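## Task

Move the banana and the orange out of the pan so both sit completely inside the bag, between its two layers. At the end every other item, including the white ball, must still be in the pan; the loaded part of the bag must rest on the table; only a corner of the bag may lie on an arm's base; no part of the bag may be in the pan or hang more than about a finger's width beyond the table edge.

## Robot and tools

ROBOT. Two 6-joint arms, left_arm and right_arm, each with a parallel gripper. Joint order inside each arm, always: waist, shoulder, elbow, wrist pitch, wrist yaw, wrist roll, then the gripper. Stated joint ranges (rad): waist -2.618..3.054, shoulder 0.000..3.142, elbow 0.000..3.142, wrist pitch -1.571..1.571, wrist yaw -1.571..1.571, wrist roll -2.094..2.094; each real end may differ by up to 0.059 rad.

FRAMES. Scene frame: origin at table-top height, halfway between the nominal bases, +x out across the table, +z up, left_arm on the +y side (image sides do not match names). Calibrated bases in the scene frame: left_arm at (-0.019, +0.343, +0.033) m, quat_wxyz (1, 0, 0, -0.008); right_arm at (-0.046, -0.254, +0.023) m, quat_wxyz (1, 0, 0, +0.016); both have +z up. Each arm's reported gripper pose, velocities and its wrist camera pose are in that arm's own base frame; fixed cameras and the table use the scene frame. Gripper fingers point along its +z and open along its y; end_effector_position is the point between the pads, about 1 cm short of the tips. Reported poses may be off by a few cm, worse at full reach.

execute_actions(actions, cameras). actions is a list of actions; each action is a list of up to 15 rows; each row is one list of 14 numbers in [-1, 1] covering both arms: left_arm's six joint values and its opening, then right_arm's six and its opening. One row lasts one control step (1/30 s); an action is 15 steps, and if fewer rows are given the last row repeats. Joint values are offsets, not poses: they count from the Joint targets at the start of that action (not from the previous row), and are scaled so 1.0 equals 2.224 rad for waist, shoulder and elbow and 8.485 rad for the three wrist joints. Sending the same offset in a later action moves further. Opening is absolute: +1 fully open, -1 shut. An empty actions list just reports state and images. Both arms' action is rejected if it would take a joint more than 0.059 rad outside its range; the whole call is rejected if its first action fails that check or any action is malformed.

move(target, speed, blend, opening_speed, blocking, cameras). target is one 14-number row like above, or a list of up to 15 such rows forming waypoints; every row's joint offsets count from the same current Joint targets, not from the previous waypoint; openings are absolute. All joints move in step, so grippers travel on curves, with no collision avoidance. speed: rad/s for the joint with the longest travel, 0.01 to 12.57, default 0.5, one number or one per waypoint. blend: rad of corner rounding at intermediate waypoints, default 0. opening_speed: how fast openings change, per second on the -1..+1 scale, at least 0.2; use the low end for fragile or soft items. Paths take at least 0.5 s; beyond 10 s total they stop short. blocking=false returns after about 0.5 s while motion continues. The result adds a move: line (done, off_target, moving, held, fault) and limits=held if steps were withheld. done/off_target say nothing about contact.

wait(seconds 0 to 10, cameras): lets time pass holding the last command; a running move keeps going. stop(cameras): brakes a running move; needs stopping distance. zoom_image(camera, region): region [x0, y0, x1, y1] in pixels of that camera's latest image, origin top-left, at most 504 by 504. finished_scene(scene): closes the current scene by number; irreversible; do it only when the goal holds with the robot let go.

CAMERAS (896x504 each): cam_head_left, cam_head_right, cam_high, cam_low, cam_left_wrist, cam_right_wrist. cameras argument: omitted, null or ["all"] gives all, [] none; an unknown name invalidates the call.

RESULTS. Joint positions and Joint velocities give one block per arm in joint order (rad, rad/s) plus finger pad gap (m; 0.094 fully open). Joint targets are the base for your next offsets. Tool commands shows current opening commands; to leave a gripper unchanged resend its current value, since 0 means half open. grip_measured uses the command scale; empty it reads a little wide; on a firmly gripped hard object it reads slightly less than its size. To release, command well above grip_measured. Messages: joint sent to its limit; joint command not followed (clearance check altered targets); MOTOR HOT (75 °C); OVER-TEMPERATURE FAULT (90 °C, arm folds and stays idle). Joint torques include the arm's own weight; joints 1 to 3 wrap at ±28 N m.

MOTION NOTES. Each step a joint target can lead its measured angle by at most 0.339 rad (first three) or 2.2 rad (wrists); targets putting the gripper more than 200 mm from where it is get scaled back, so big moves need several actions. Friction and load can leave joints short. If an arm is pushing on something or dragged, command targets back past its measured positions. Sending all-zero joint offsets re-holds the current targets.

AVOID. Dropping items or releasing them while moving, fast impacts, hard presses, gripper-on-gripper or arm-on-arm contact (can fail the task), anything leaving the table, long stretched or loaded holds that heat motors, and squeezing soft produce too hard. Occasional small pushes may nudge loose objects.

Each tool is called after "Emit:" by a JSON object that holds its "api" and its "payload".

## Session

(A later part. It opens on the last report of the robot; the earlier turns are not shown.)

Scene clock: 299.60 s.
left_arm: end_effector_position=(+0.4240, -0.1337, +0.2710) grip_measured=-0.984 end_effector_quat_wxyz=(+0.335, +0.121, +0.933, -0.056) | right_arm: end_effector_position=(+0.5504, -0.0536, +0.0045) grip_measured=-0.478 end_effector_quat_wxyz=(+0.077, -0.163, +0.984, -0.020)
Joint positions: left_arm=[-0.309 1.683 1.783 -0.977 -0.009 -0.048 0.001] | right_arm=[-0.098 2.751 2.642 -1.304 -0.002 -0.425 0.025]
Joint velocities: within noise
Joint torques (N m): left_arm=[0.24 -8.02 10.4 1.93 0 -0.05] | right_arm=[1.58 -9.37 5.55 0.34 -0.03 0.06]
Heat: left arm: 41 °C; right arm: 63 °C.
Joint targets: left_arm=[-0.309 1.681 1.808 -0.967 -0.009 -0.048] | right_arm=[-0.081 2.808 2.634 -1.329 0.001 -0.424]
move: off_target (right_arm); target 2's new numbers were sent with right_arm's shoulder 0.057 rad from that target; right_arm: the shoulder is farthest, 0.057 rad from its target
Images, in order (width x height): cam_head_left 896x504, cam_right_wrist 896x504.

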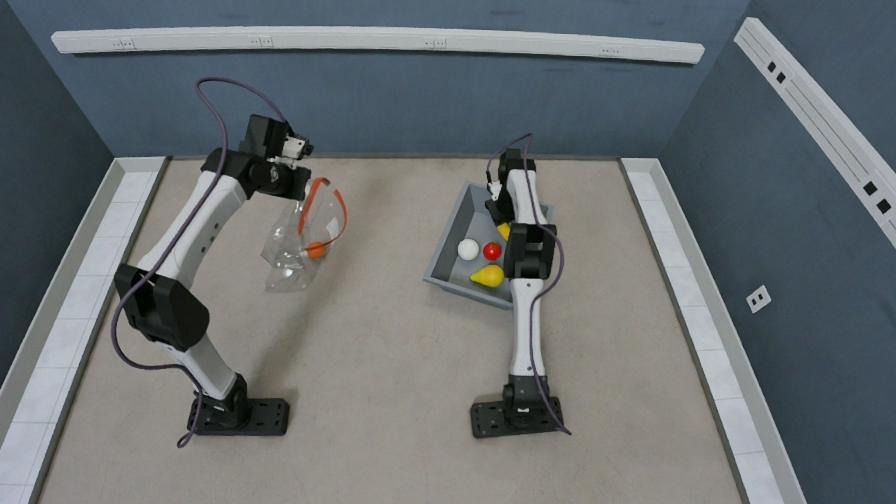

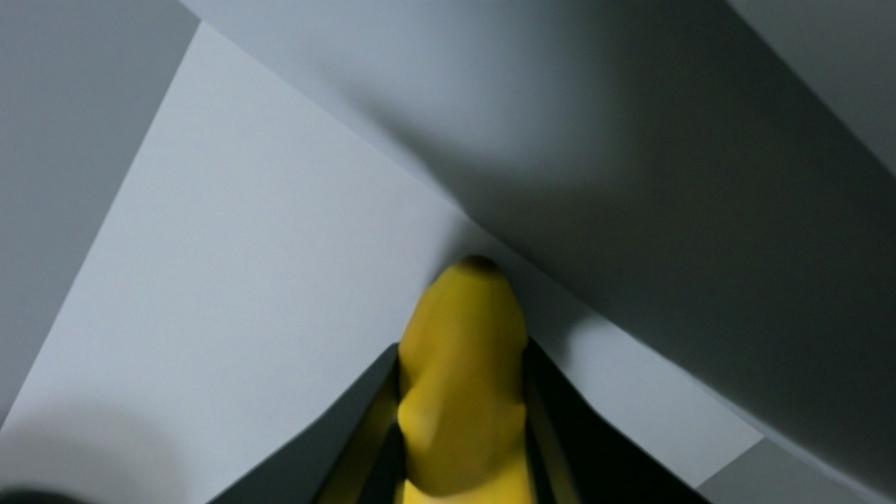

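Emit:
{"api": "move", "payload": {"target": [[0,0,0,0,0,0,-1,0,0,0,0,0,0,-0.6],[0,0,0,0,0,0,-1,0,-0.2486,-0.0953,-0.01,0,0,-0.6]], "speed": 0.35, "opening_speed": 0.4}}

Emit:
{"api": "zoom_image", "payload": {"camera": "cam_low", "region": [280, 130, 540, 380]}}

Scene clock: 302.77 s.
left_arm: end_effector_position=(+0.4240, -0.1337, +0.2710) grip_measured=-0.984 end_effector_quat_wxyz=(+0.335, +0.121, +0.933, -0.056) | right_arm: end_effector_position=(+0.4982, -0.0431, +0.1653) grip_measured=-0.485 end_effector_quat_wxyz=(+0.138, -0.166, +0.976, -0.035)
Joint positions: left_arm=[-0.309 1.683 1.783 -0.977 -0.009 -0.048 0.001] | right_arm=[-0.087 2.298 2.425 -1.412 -0.002 -0.424 0.024]
Joint velocities: within noise
Joint torques (N m): left_arm=[0.24 -7.99 10.36 1.94 0.01 -0.05] | right_arm=[0.55 -15.76 5.94 0.8 -0.02 0.05]
Heat: left arm: 41 °C; right arm: 64 °C.
Joint targets: left_arm=[-0.309 1.681 1.808 -0.967 -0.009 -0.048] | right_arm=[-0.081 2.255 2.422 -1.414 0.001 -0.424]
move: off_target (right_arm); right_arm: the shoulder is farthest, 0.043 rad from its target

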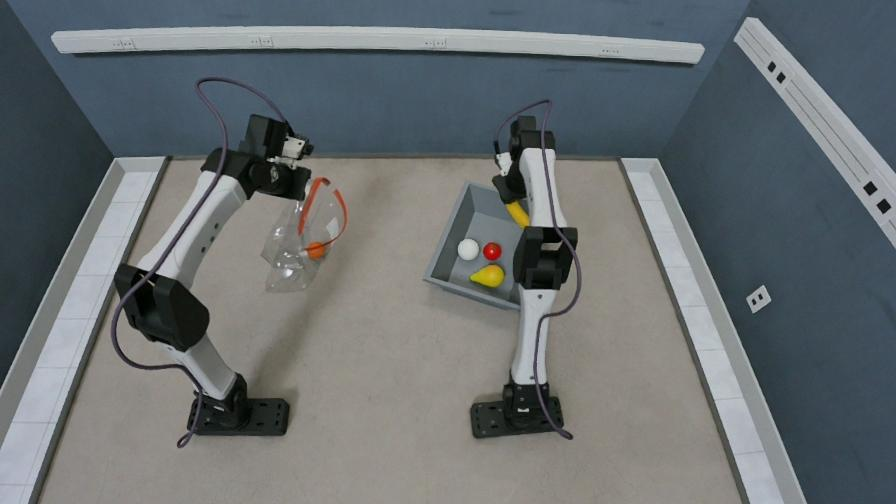

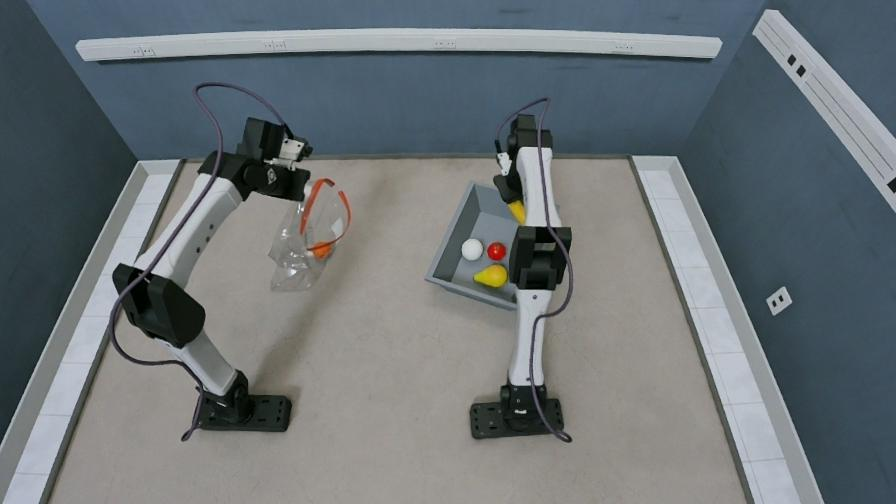

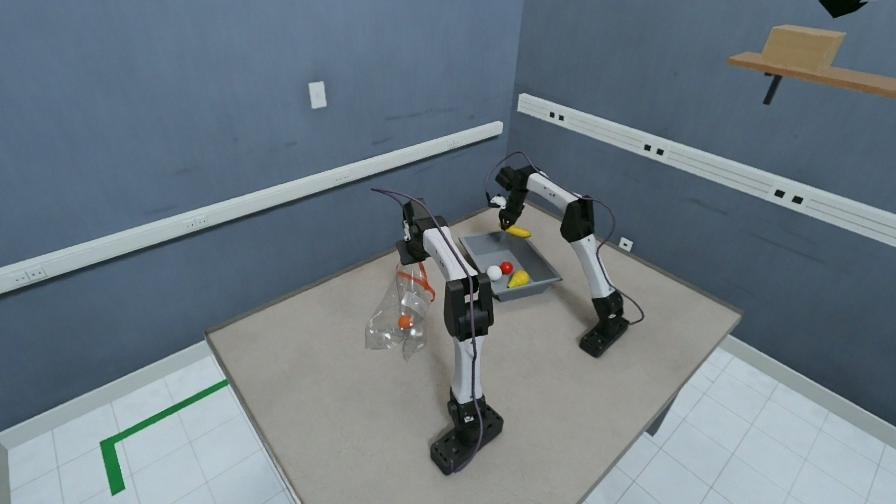

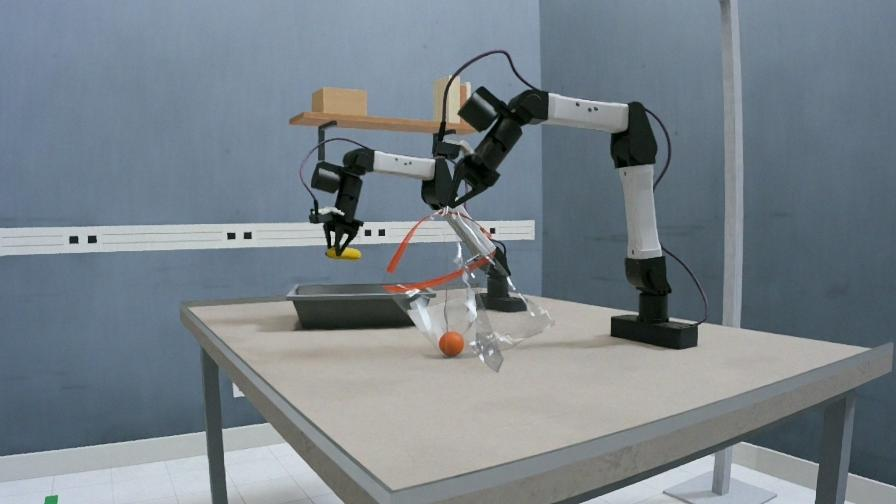

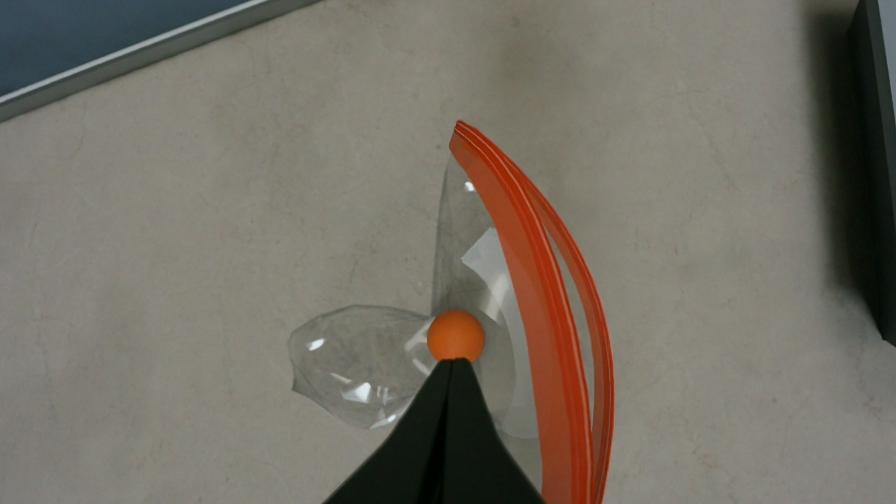

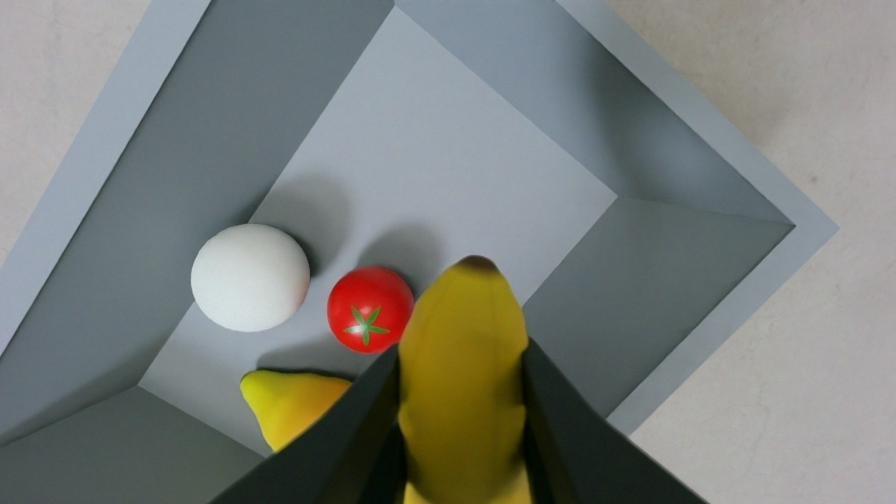

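Scaled by 1.938 from the camera's 896x504 image, which has a finer 1280x720 frame.

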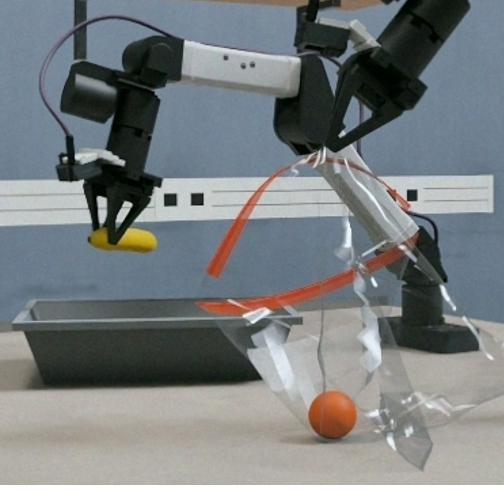

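Emit:
{"api": "move", "payload": {"target": [0,0,0,0,0,0,-1,0.2415,-0.120,-0.309,0.125,0,0.2656,-0.6], "speed": 0.8}}

Emit:
{"api": "zoom_image", "payload": {"camera": "cam_low", "region": [280, 130, 540, 380]}}

Scene clock: 308.50 s.
left_arm: end_effector_position=(+0.4240, -0.1337, +0.2710) grip_measured=-0.984 end_effector_quat_wxyz=(+0.335, +0.121, +0.933, -0.056) | right_arm: end_effector_position=(+0.5236, +0.2561, +0.1772) grip_measured=-0.486 end_effector_quat_wxyz=(+0.180, +0.570, +0.700, +0.391)
Joint positions: left_arm=[-0.309 1.683 1.783 -0.977 -0.009 -0.048 0.001] | right_arm=[0.454 2.043 1.737 -0.375 -0.002 1.822 0.024]
Joint velocities: within noise
Joint torques (N m): left_arm=[0.2 -8.03 10.37 1.94 0.01 -0.05] | right_arm=[0.24 -16.1 7.1 1.89 0.03 0.07]
Heat: left arm: 42 °C; right arm: 66 °C.
Joint targets: left_arm=[-0.309 1.681 1.808 -0.967 -0.009 -0.048] | right_arm=[0.456 1.988 1.735 -0.354 0.001 1.830]
move: off_target (right_arm); right_arm: the shoulder is farthest, 0.055 rad from its target

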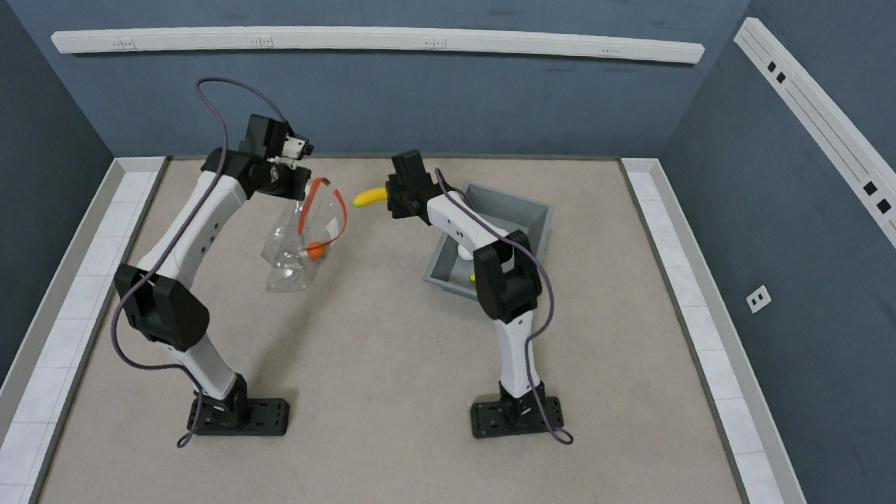

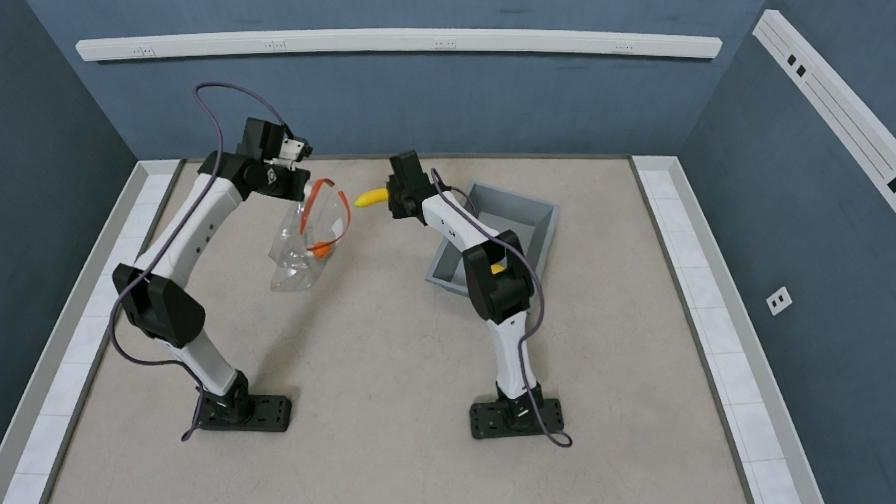

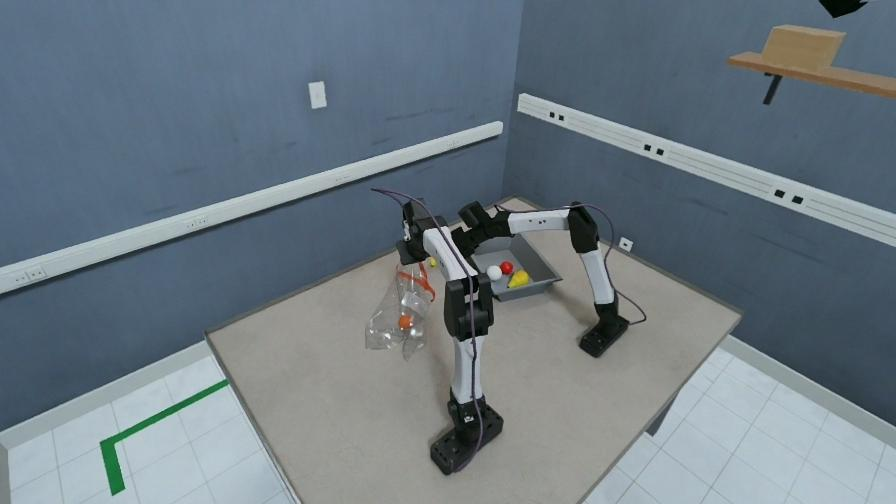

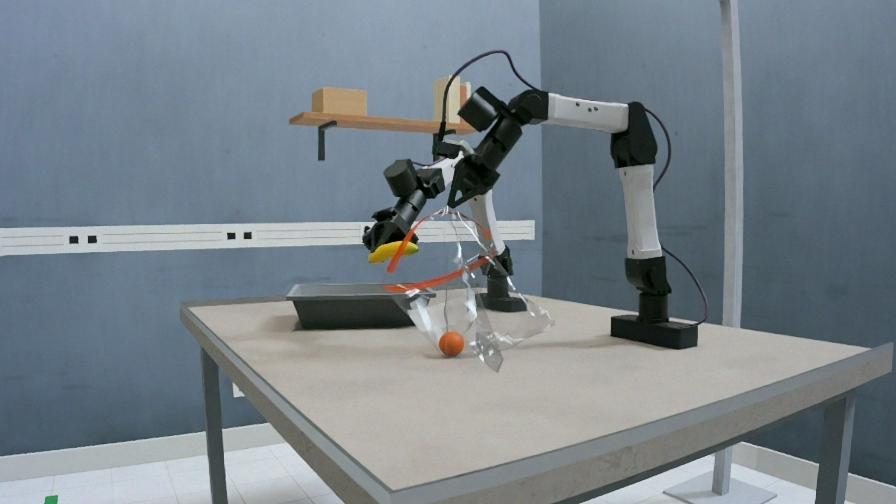

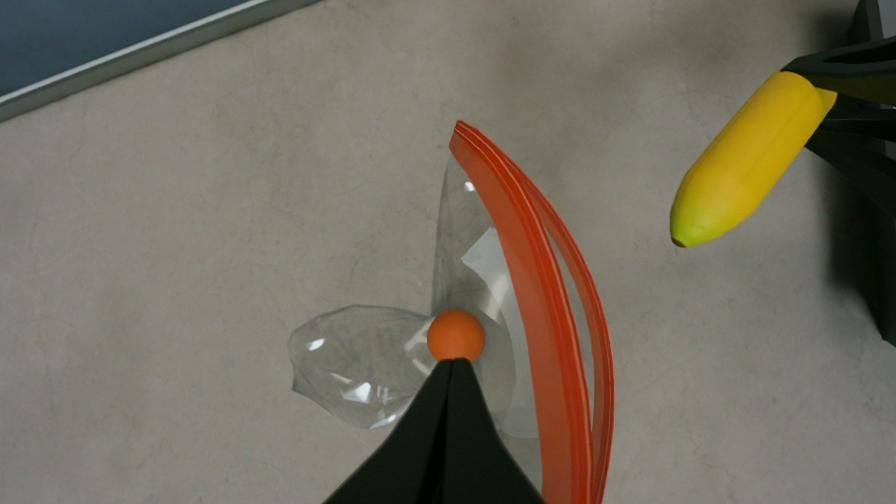

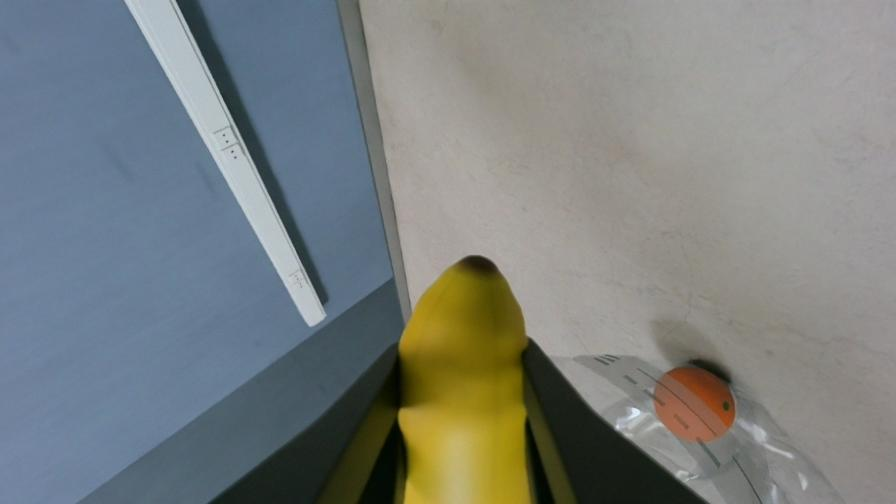

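Scaled by 1.938 from the camera's 896x504 image, which has a finer 1280x720 frame.

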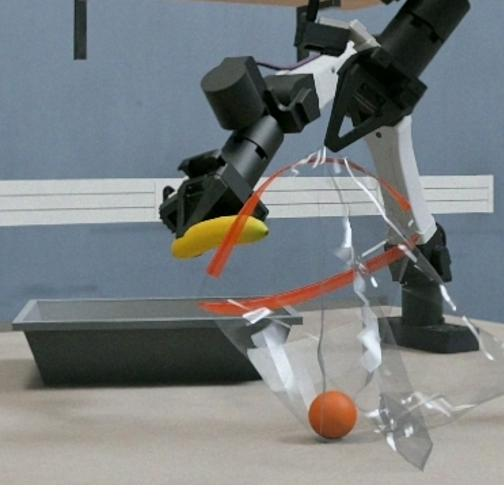

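Emit:
{"api": "move", "payload": {"target": [0,0,0,0,0,0,-1,0.0513,0.0719,0.0427,0.0042,0,-0.0153,-0.6], "speed": 0.3, "cameras": ["cam_low","cam_left_wrist","cam_head_left"]}}

Emit:
{"api": "zoom_image", "payload": {"camera": "cam_low", "region": [330, 180, 540, 380]}}

Scene clock: 310.10 s.
left_arm: end_effector_position=(+0.4240, -0.1337, +0.2710) grip_measured=-0.984 end_effector_quat_wxyz=(+0.335, +0.121, +0.933, -0.056) | right_arm: end_effector_position=(+0.5090, +0.3263, +0.1547) grip_measured=-0.486 end_effector_quat_wxyz=(+0.179, +0.487, +0.760, +0.391)
Joint positions: left_arm=[-0.309 1.683 1.783 -0.977 -0.009 -0.048 0.001] | right_arm=[0.57 2.142 1.799 -0.338 -0.002 1.709 0.024]
Joint velocities: within noise
Joint torques (N m): left_arm=[0.21 -8.02 10.37 1.94 0 -0.06] | right_arm=[-0.06 -11.49 10.26 1.83 0.03 -0.11]
Heat: left arm: 42 °C; right arm: 66 °C.
Joint targets: left_arm=[-0.309 1.681 1.808 -0.967 -0.009 -0.048] | right_arm=[0.570 2.148 1.830 -0.318 0.001 1.700]
move: done
Images, in order (width x height): cam_head_left 896x504, cam_low 896x504, cam_left_wrist 896x504.

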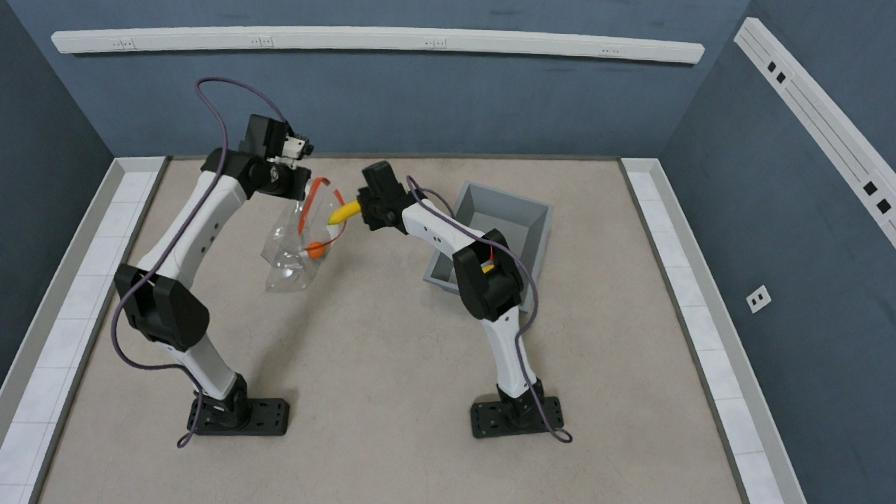

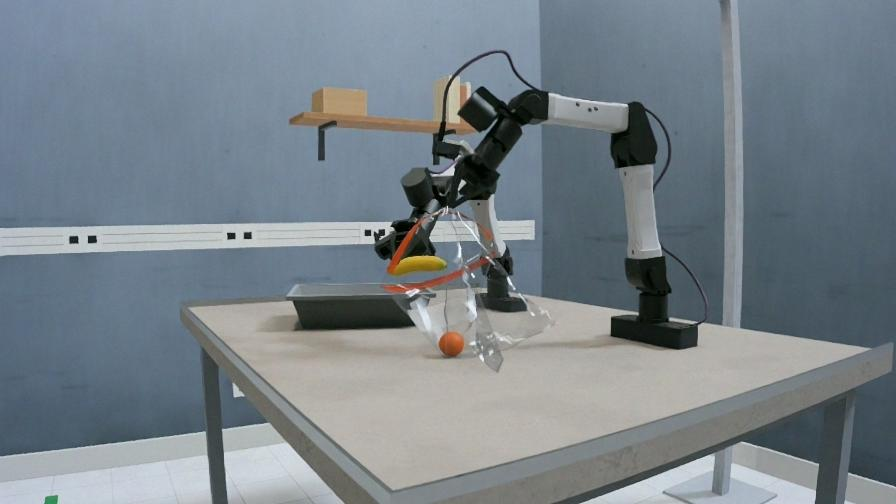

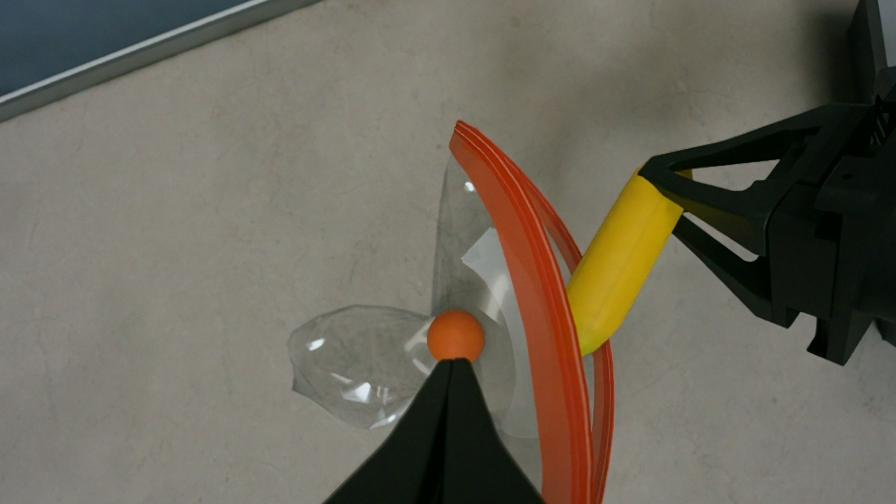

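Scaled by 2.400 from the camera's 896x504 image, which has a finer 1280x720 frame.

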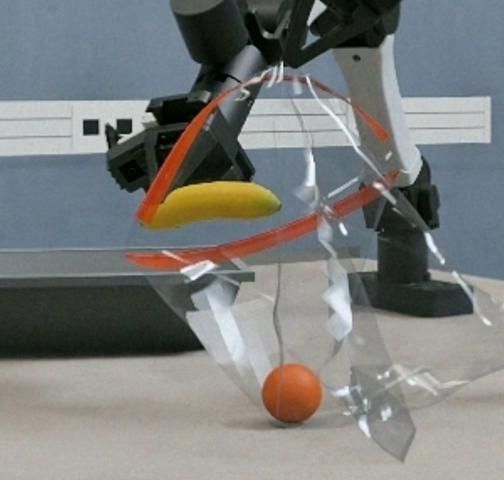

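Emit:
{"api": "move", "payload": {"target": [0,0,0,0,0,0,-1,0,0,0,0,-0.0177,0.01,-0.6], "speed": 0.3, "cameras": []}}

Scene clock: 312.03 s.
left_arm: end_effector_position=(+0.4240, -0.1337, +0.2710) grip_measured=-0.984 end_effector_quat_wxyz=(+0.335, +0.121, +0.933, -0.056) | right_arm: end_effector_position=(+0.4952, +0.3454, +0.1557) grip_measured=-0.486 end_effector_quat_wxyz=(+0.108, +0.487, +0.758, +0.420)
Joint positions: left_arm=[-0.309 1.683 1.783 -0.977 -0.009 -0.048 0.001] | right_arm=[0.57 2.142 1.799 -0.338 -0.139 1.777 0.024]
Joint velocities: within noise
Joint torques (N m): left_arm=[0.24 -8.03 10.35 1.95 -0.01 -0.04] | right_arm=[0.24 -11.49 10.26 1.83 -0.14 0.11]
Heat: left arm: 42 °C; right arm: 65 °C.
Joint targets: left_arm=[-0.309 1.681 1.808 -0.967 -0.009 -0.048] | right_arm=[0.570 2.148 1.830 -0.318 -0.149 1.785]
move: done
No camera images: "cameras" was empty.

Emit:
{"api": "move", "payload": {"target": [0,0,0,0,0,0,-1,0.0715,0.0126,-0.0324,0.0085,0.0647,0.0018,-0.6], "speed": 0.3, "cameras": ["cam_low","cam_left_wrist","cam_head_left"]}}

Emit:
{"api": "zoom_image", "payload": {"camera": "cam_low", "region": [330, 180, 540, 380]}}

Scene clock: 315.07 s.
left_arm: end_effector_position=(+0.4240, -0.1337, +0.2710) grip_measured=-0.984 end_effector_quat_wxyz=(+0.335, +0.121, +0.933, -0.056) | right_arm: end_effector_position=(+0.4916, +0.3484, +0.1473) grip_measured=-0.486 end_effector_quat_wxyz=(+0.296, +0.522, +0.717, +0.354)
Joint positions: left_arm=[-0.309 1.683 1.783 -0.977 -0.009 -0.048 0.001] | right_arm=[0.725 2.162 1.76 -0.267 0.387 1.793 0.024]
Joint velocities: within noise
Joint torques (N m): left_arm=[0.24 -8.01 10.33 1.94 0.01 -0.05] | right_arm=[0.28 -10.86 7.06 1.83 0.28 0.07]
Heat: left arm: 42 °C; right arm: 65 °C.
Joint targets: left_arm=[-0.309 1.681 1.808 -0.967 -0.009 -0.048] | right_arm=[0.729 2.176 1.758 -0.246 0.400 1.800]
move: done
Images, in order (width x height): cam_head_left 896x504, cam_low 896x504, cam_left_wrist 896x504.

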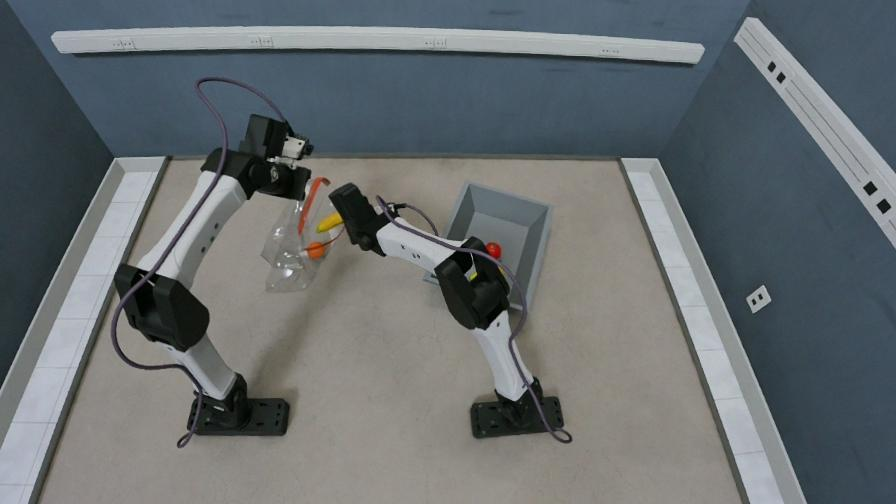

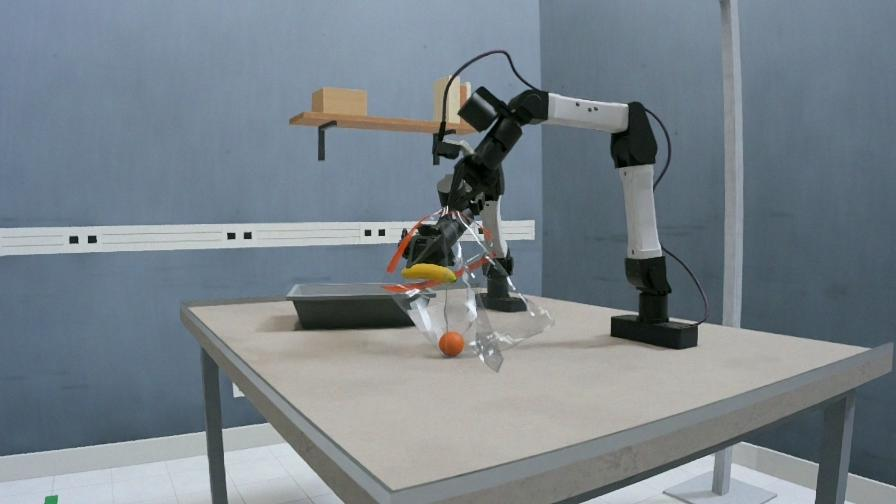

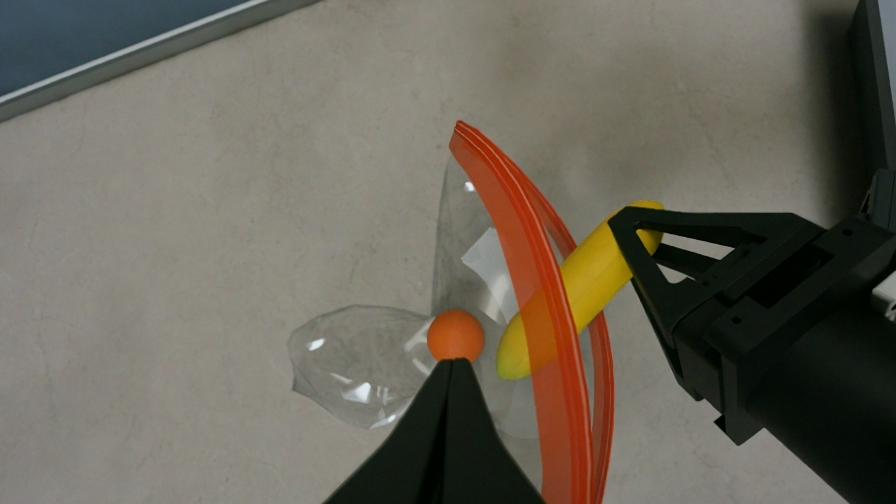

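Scaled by 2.400 from the camera's 896x504 image, which has a finer 1280x720 frame.

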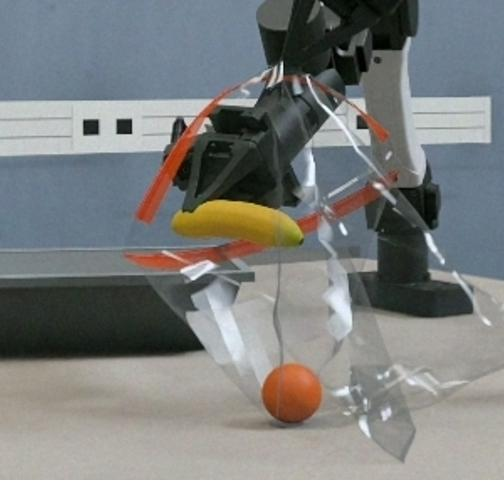

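Emit:
{"api": "move", "payload": {"target": [0,0,0,0,0,0,-1,0.0553,0.0773,0.1142,-0.0055,0,0.0118,-0.6], "speed": 0.25, "cameras": ["cam_low","cam_left_wrist","cam_head_left"]}}

Emit:
{"api": "zoom_image", "payload": {"camera": "cam_low", "region": [330, 180, 540, 380]}}

Scene clock: 316.60 s.
left_arm: end_effector_position=(+0.4240, -0.1337, +0.2710) grip_measured=-0.984 end_effector_quat_wxyz=(+0.335, +0.121, +0.933, -0.056) | right_arm: end_effector_position=(+0.4775, +0.4161, +0.1372) grip_measured=-0.486 end_effector_quat_wxyz=(+0.268, +0.513, +0.720, +0.383)
Joint positions: left_arm=[-0.309 1.683 1.783 -0.977 -0.009 -0.048 0.001] | right_arm=[0.82 2.295 1.926 -0.285 0.39 1.863 0.024]
Joint velocities: within noise
Joint torques (N m): left_arm=[0.2 -8.02 10.37 1.94 0 -0.04] | right_arm=[-0.21 -13.19 7.17 1.66 0.13 -0.01]
Heat: left arm: 42 °C; right arm: 64 °C.
Joint targets: left_arm=[-0.309 1.681 1.808 -0.967 -0.009 -0.048] | right_arm=[0.817 2.293 1.925 -0.281 0.391 1.862]
move: held (right_arm; a check stopped the path); limits=held; right_arm: the elbow is farthest, 0.086 rad from its target
joint command not followed: on one or more control steps a check withheld the commanded joint targets of the right arm, and it was not sent them on those steps.
cause: the commanded joint targets, or the way to them, would bring a part of the robot too close to another arm (this arm's wrist (the part past the wrist pitch) and the left arm's gripper housing).
Images, in order (width x height): cam_head_left 896x504, cam_low 896x504, cam_left_wrist 896x504.

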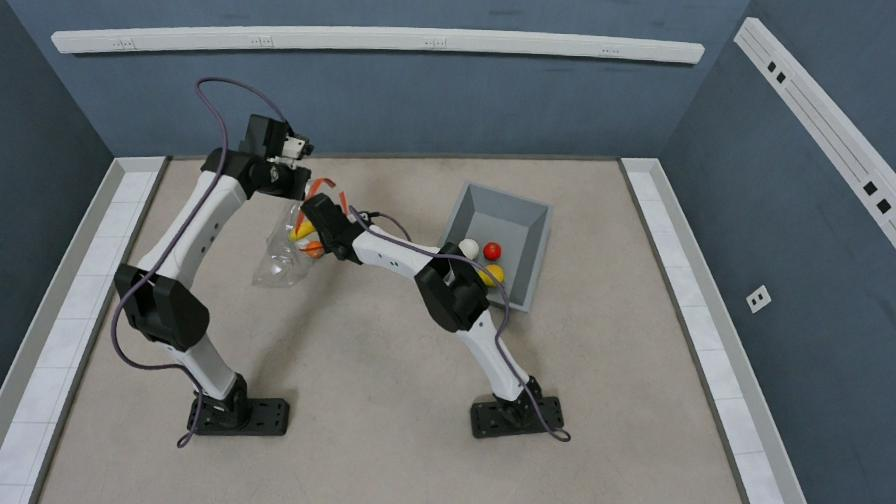

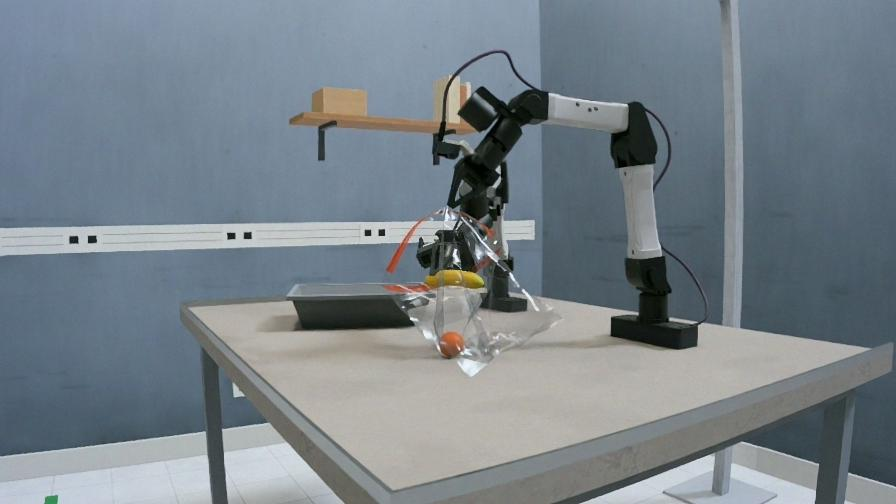

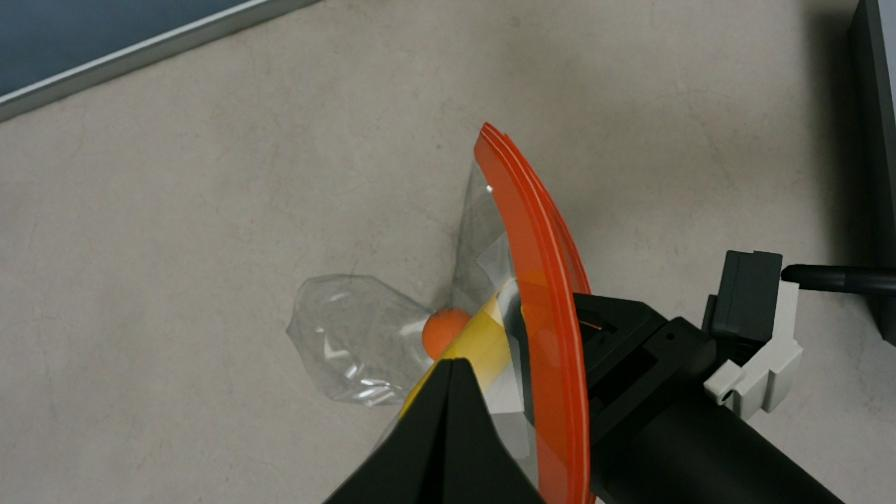

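Scaled by 2.400 from the camera's 896x504 image, which has a finer 1280x720 frame.

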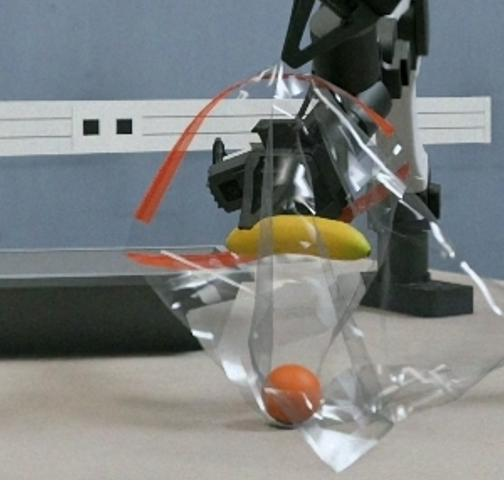

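Emit:
{"api": "move", "payload": {"target": [0,0,0,0,0,0,-1,0.007,0.0315,-0.0598,0.0224,0,0,-0.6], "speed": 0.2, "cameras": ["cam_low","cam_left_wrist","cam_right_wrist"]}}

Emit:
{"api": "zoom_image", "payload": {"camera": "cam_low", "region": [330, 180, 540, 380]}}

Scene clock: 318.67 s.
left_arm: end_effector_position=(+0.4240, -0.1337, +0.2710) grip_measured=-0.984 end_effector_quat_wxyz=(+0.335, +0.121, +0.933, -0.056) | right_arm: end_effector_position=(+0.4740, +0.4169, +0.0775) grip_measured=-0.486 end_effector_quat_wxyz=(+0.266, +0.511, +0.725, +0.377)
Joint positions: left_arm=[-0.309 1.683 1.783 -0.977 -0.009 -0.048 0.001] | right_arm=[0.825 2.351 1.792 -0.111 0.39 1.863 0.024]
Joint velocities: within noise
Joint torques (N m): left_arm=[0.23 -7.99 10.36 1.95 0.01 -0.04] | right_arm=[0.9 -12.11 6.95 1.73 0.13 -0.02]
Heat: left arm: 42 °C; right arm: 64 °C.
Joint targets: left_arm=[-0.309 1.681 1.808 -0.967 -0.009 -0.048] | right_arm=[0.833 2.363 1.791 -0.091 0.391 1.862]
move: done
Images, in order (width x height): cam_low 896x504, cam_left_wrist 896x504, cam_right_wrist 896x504.

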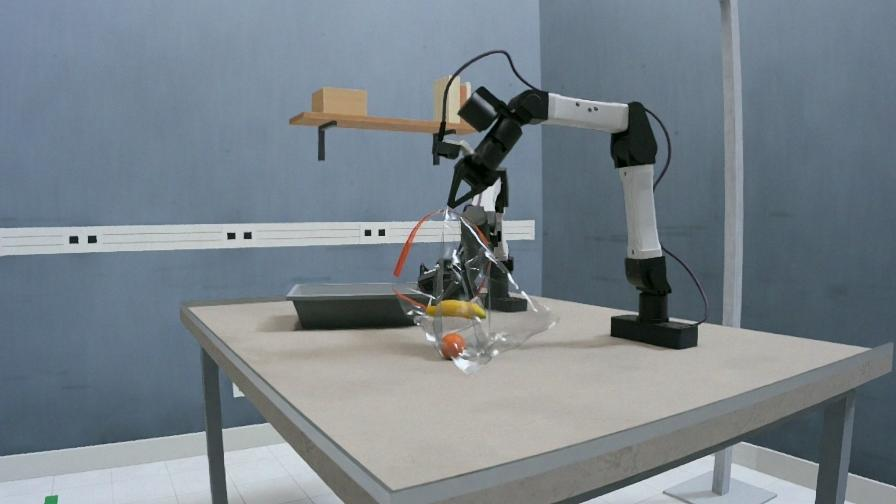

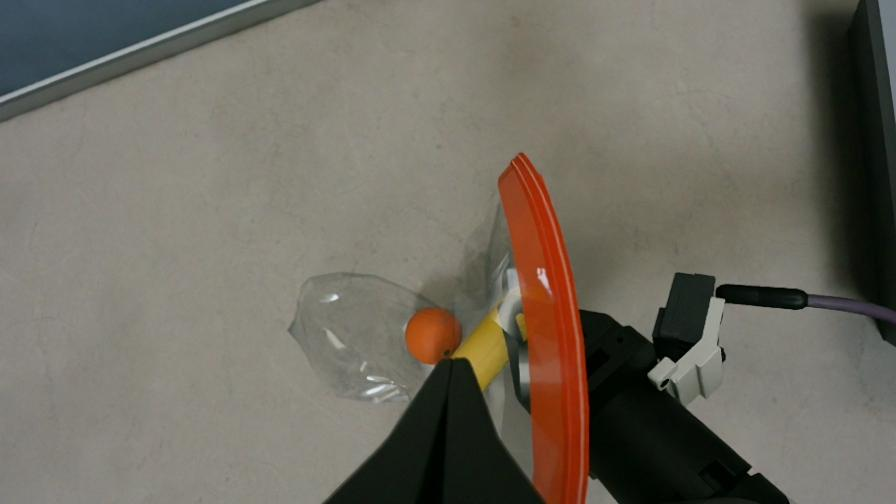

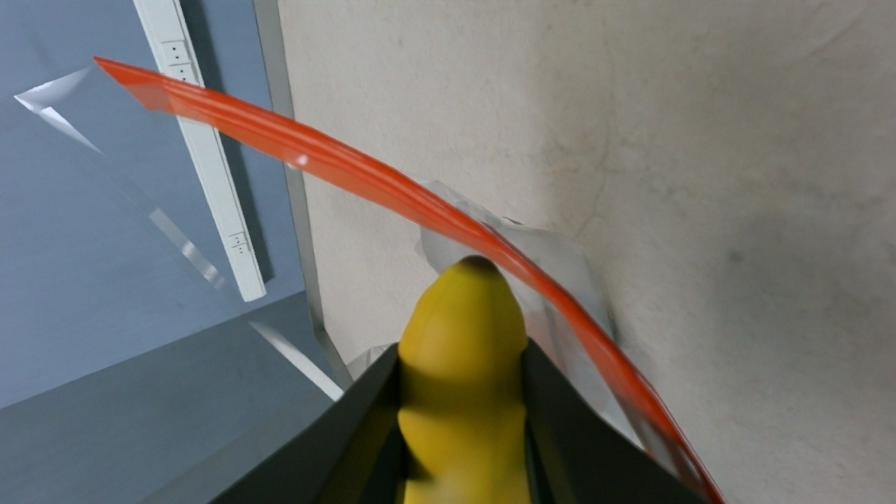

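Scaled by 2.400 from the camera's 896x504 image, which has a finer 1280x720 frame.

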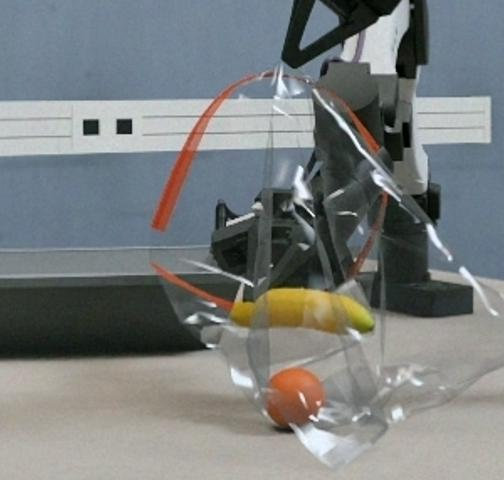

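Emit:
{"api": "move", "payload": {"target": [0,0,0,0,0,0,-1,0.022,0.022,-0.02,0.0065,0,0.004,-0.6], "speed": 0.2, "cameras": ["cam_low","cam_left_wrist","cam_right_wrist"]}}

Emit:
{"api": "zoom_image", "payload": {"camera": "cam_low", "region": [330, 180, 540, 380]}}

Scene clock: 319.93 s.
left_arm: end_effector_position=(+0.4240, -0.1337, +0.2710) grip_measured=-0.984 end_effector_quat_wxyz=(+0.335, +0.121, +0.933, -0.056) | right_arm: end_effector_position=(+0.4483, +0.4379, +0.0400) grip_measured=-0.486 end_effector_quat_wxyz=(+0.249, +0.503, +0.740, +0.372)
Joint positions: left_arm=[-0.309 1.683 1.783 -0.977 -0.009 -0.048 0.001] | right_arm=[0.878 2.4 1.749 -0.054 0.39 1.89 0.024]
Joint velocities: within noise
Joint torques (N m): left_arm=[0.2 -8.05 10.37 1.95 0.01 -0.05] | right_arm=[0.31 -12.15 6.69 1.69 0.13 0.08]
Heat: left arm: 42 °C; right arm: 64 °C.
Joint targets: left_arm=[-0.309 1.681 1.808 -0.967 -0.009 -0.048] | right_arm=[0.882 2.412 1.747 -0.036 0.391 1.896]
move: done
Images, in order (width x height): cam_low 896x504, cam_left_wrist 896x504, cam_right_wrist 896x504.

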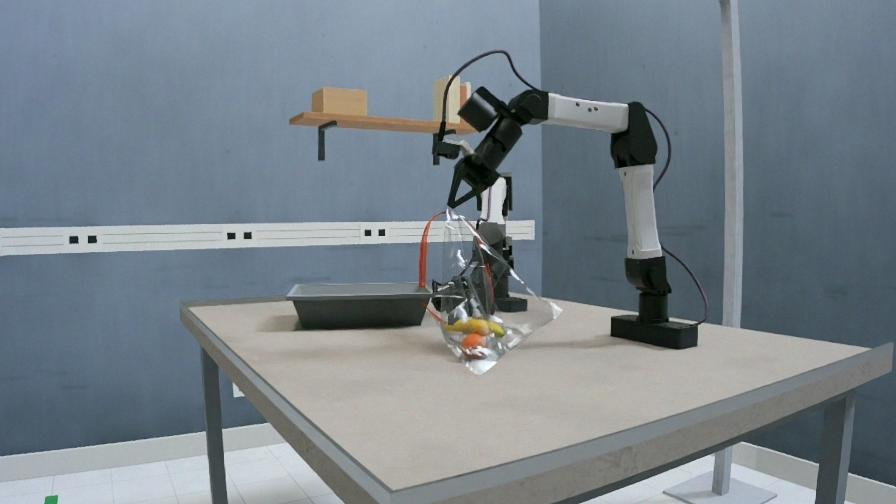

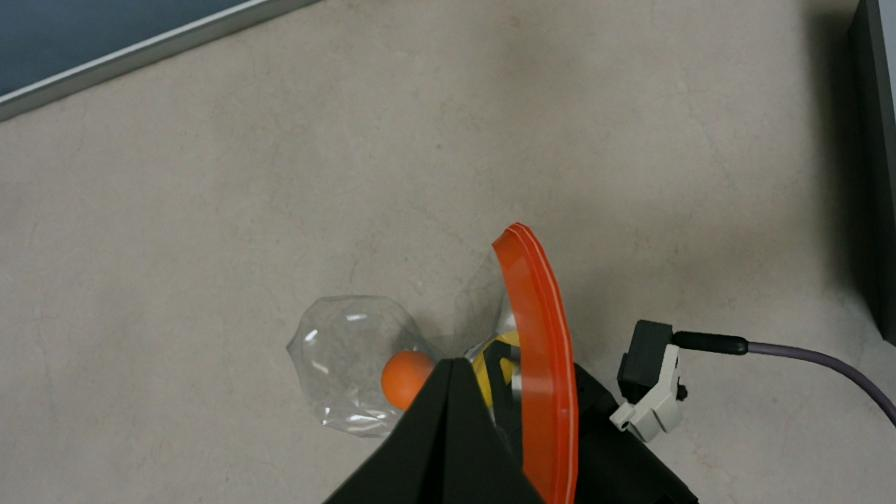

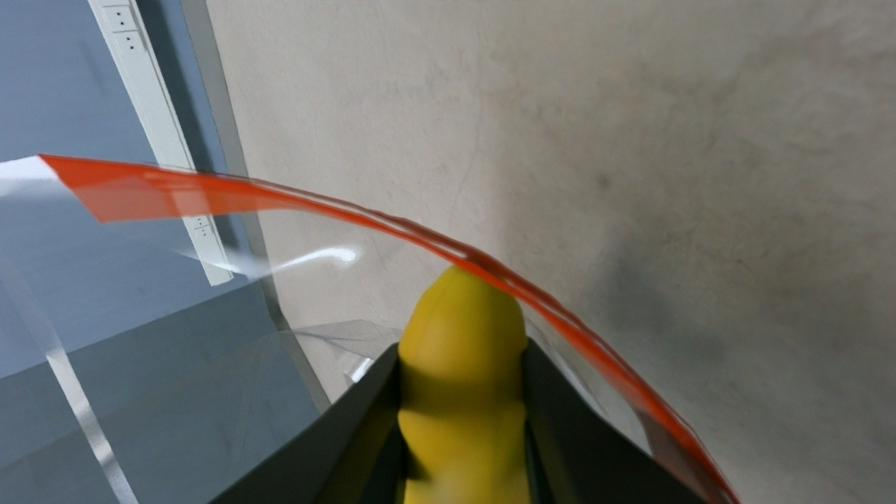

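Scaled by 2.400 from the camera's 896x504 image, which has a finer 1280x720 frame.

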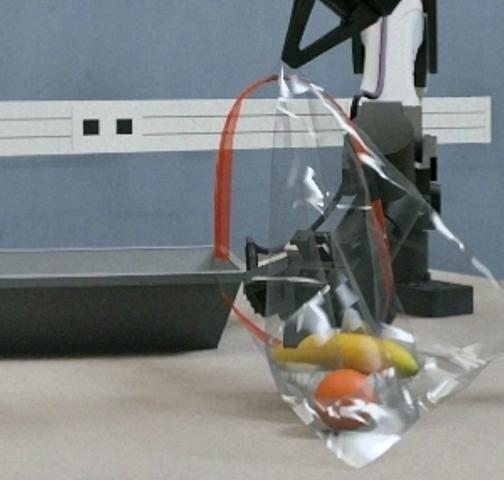

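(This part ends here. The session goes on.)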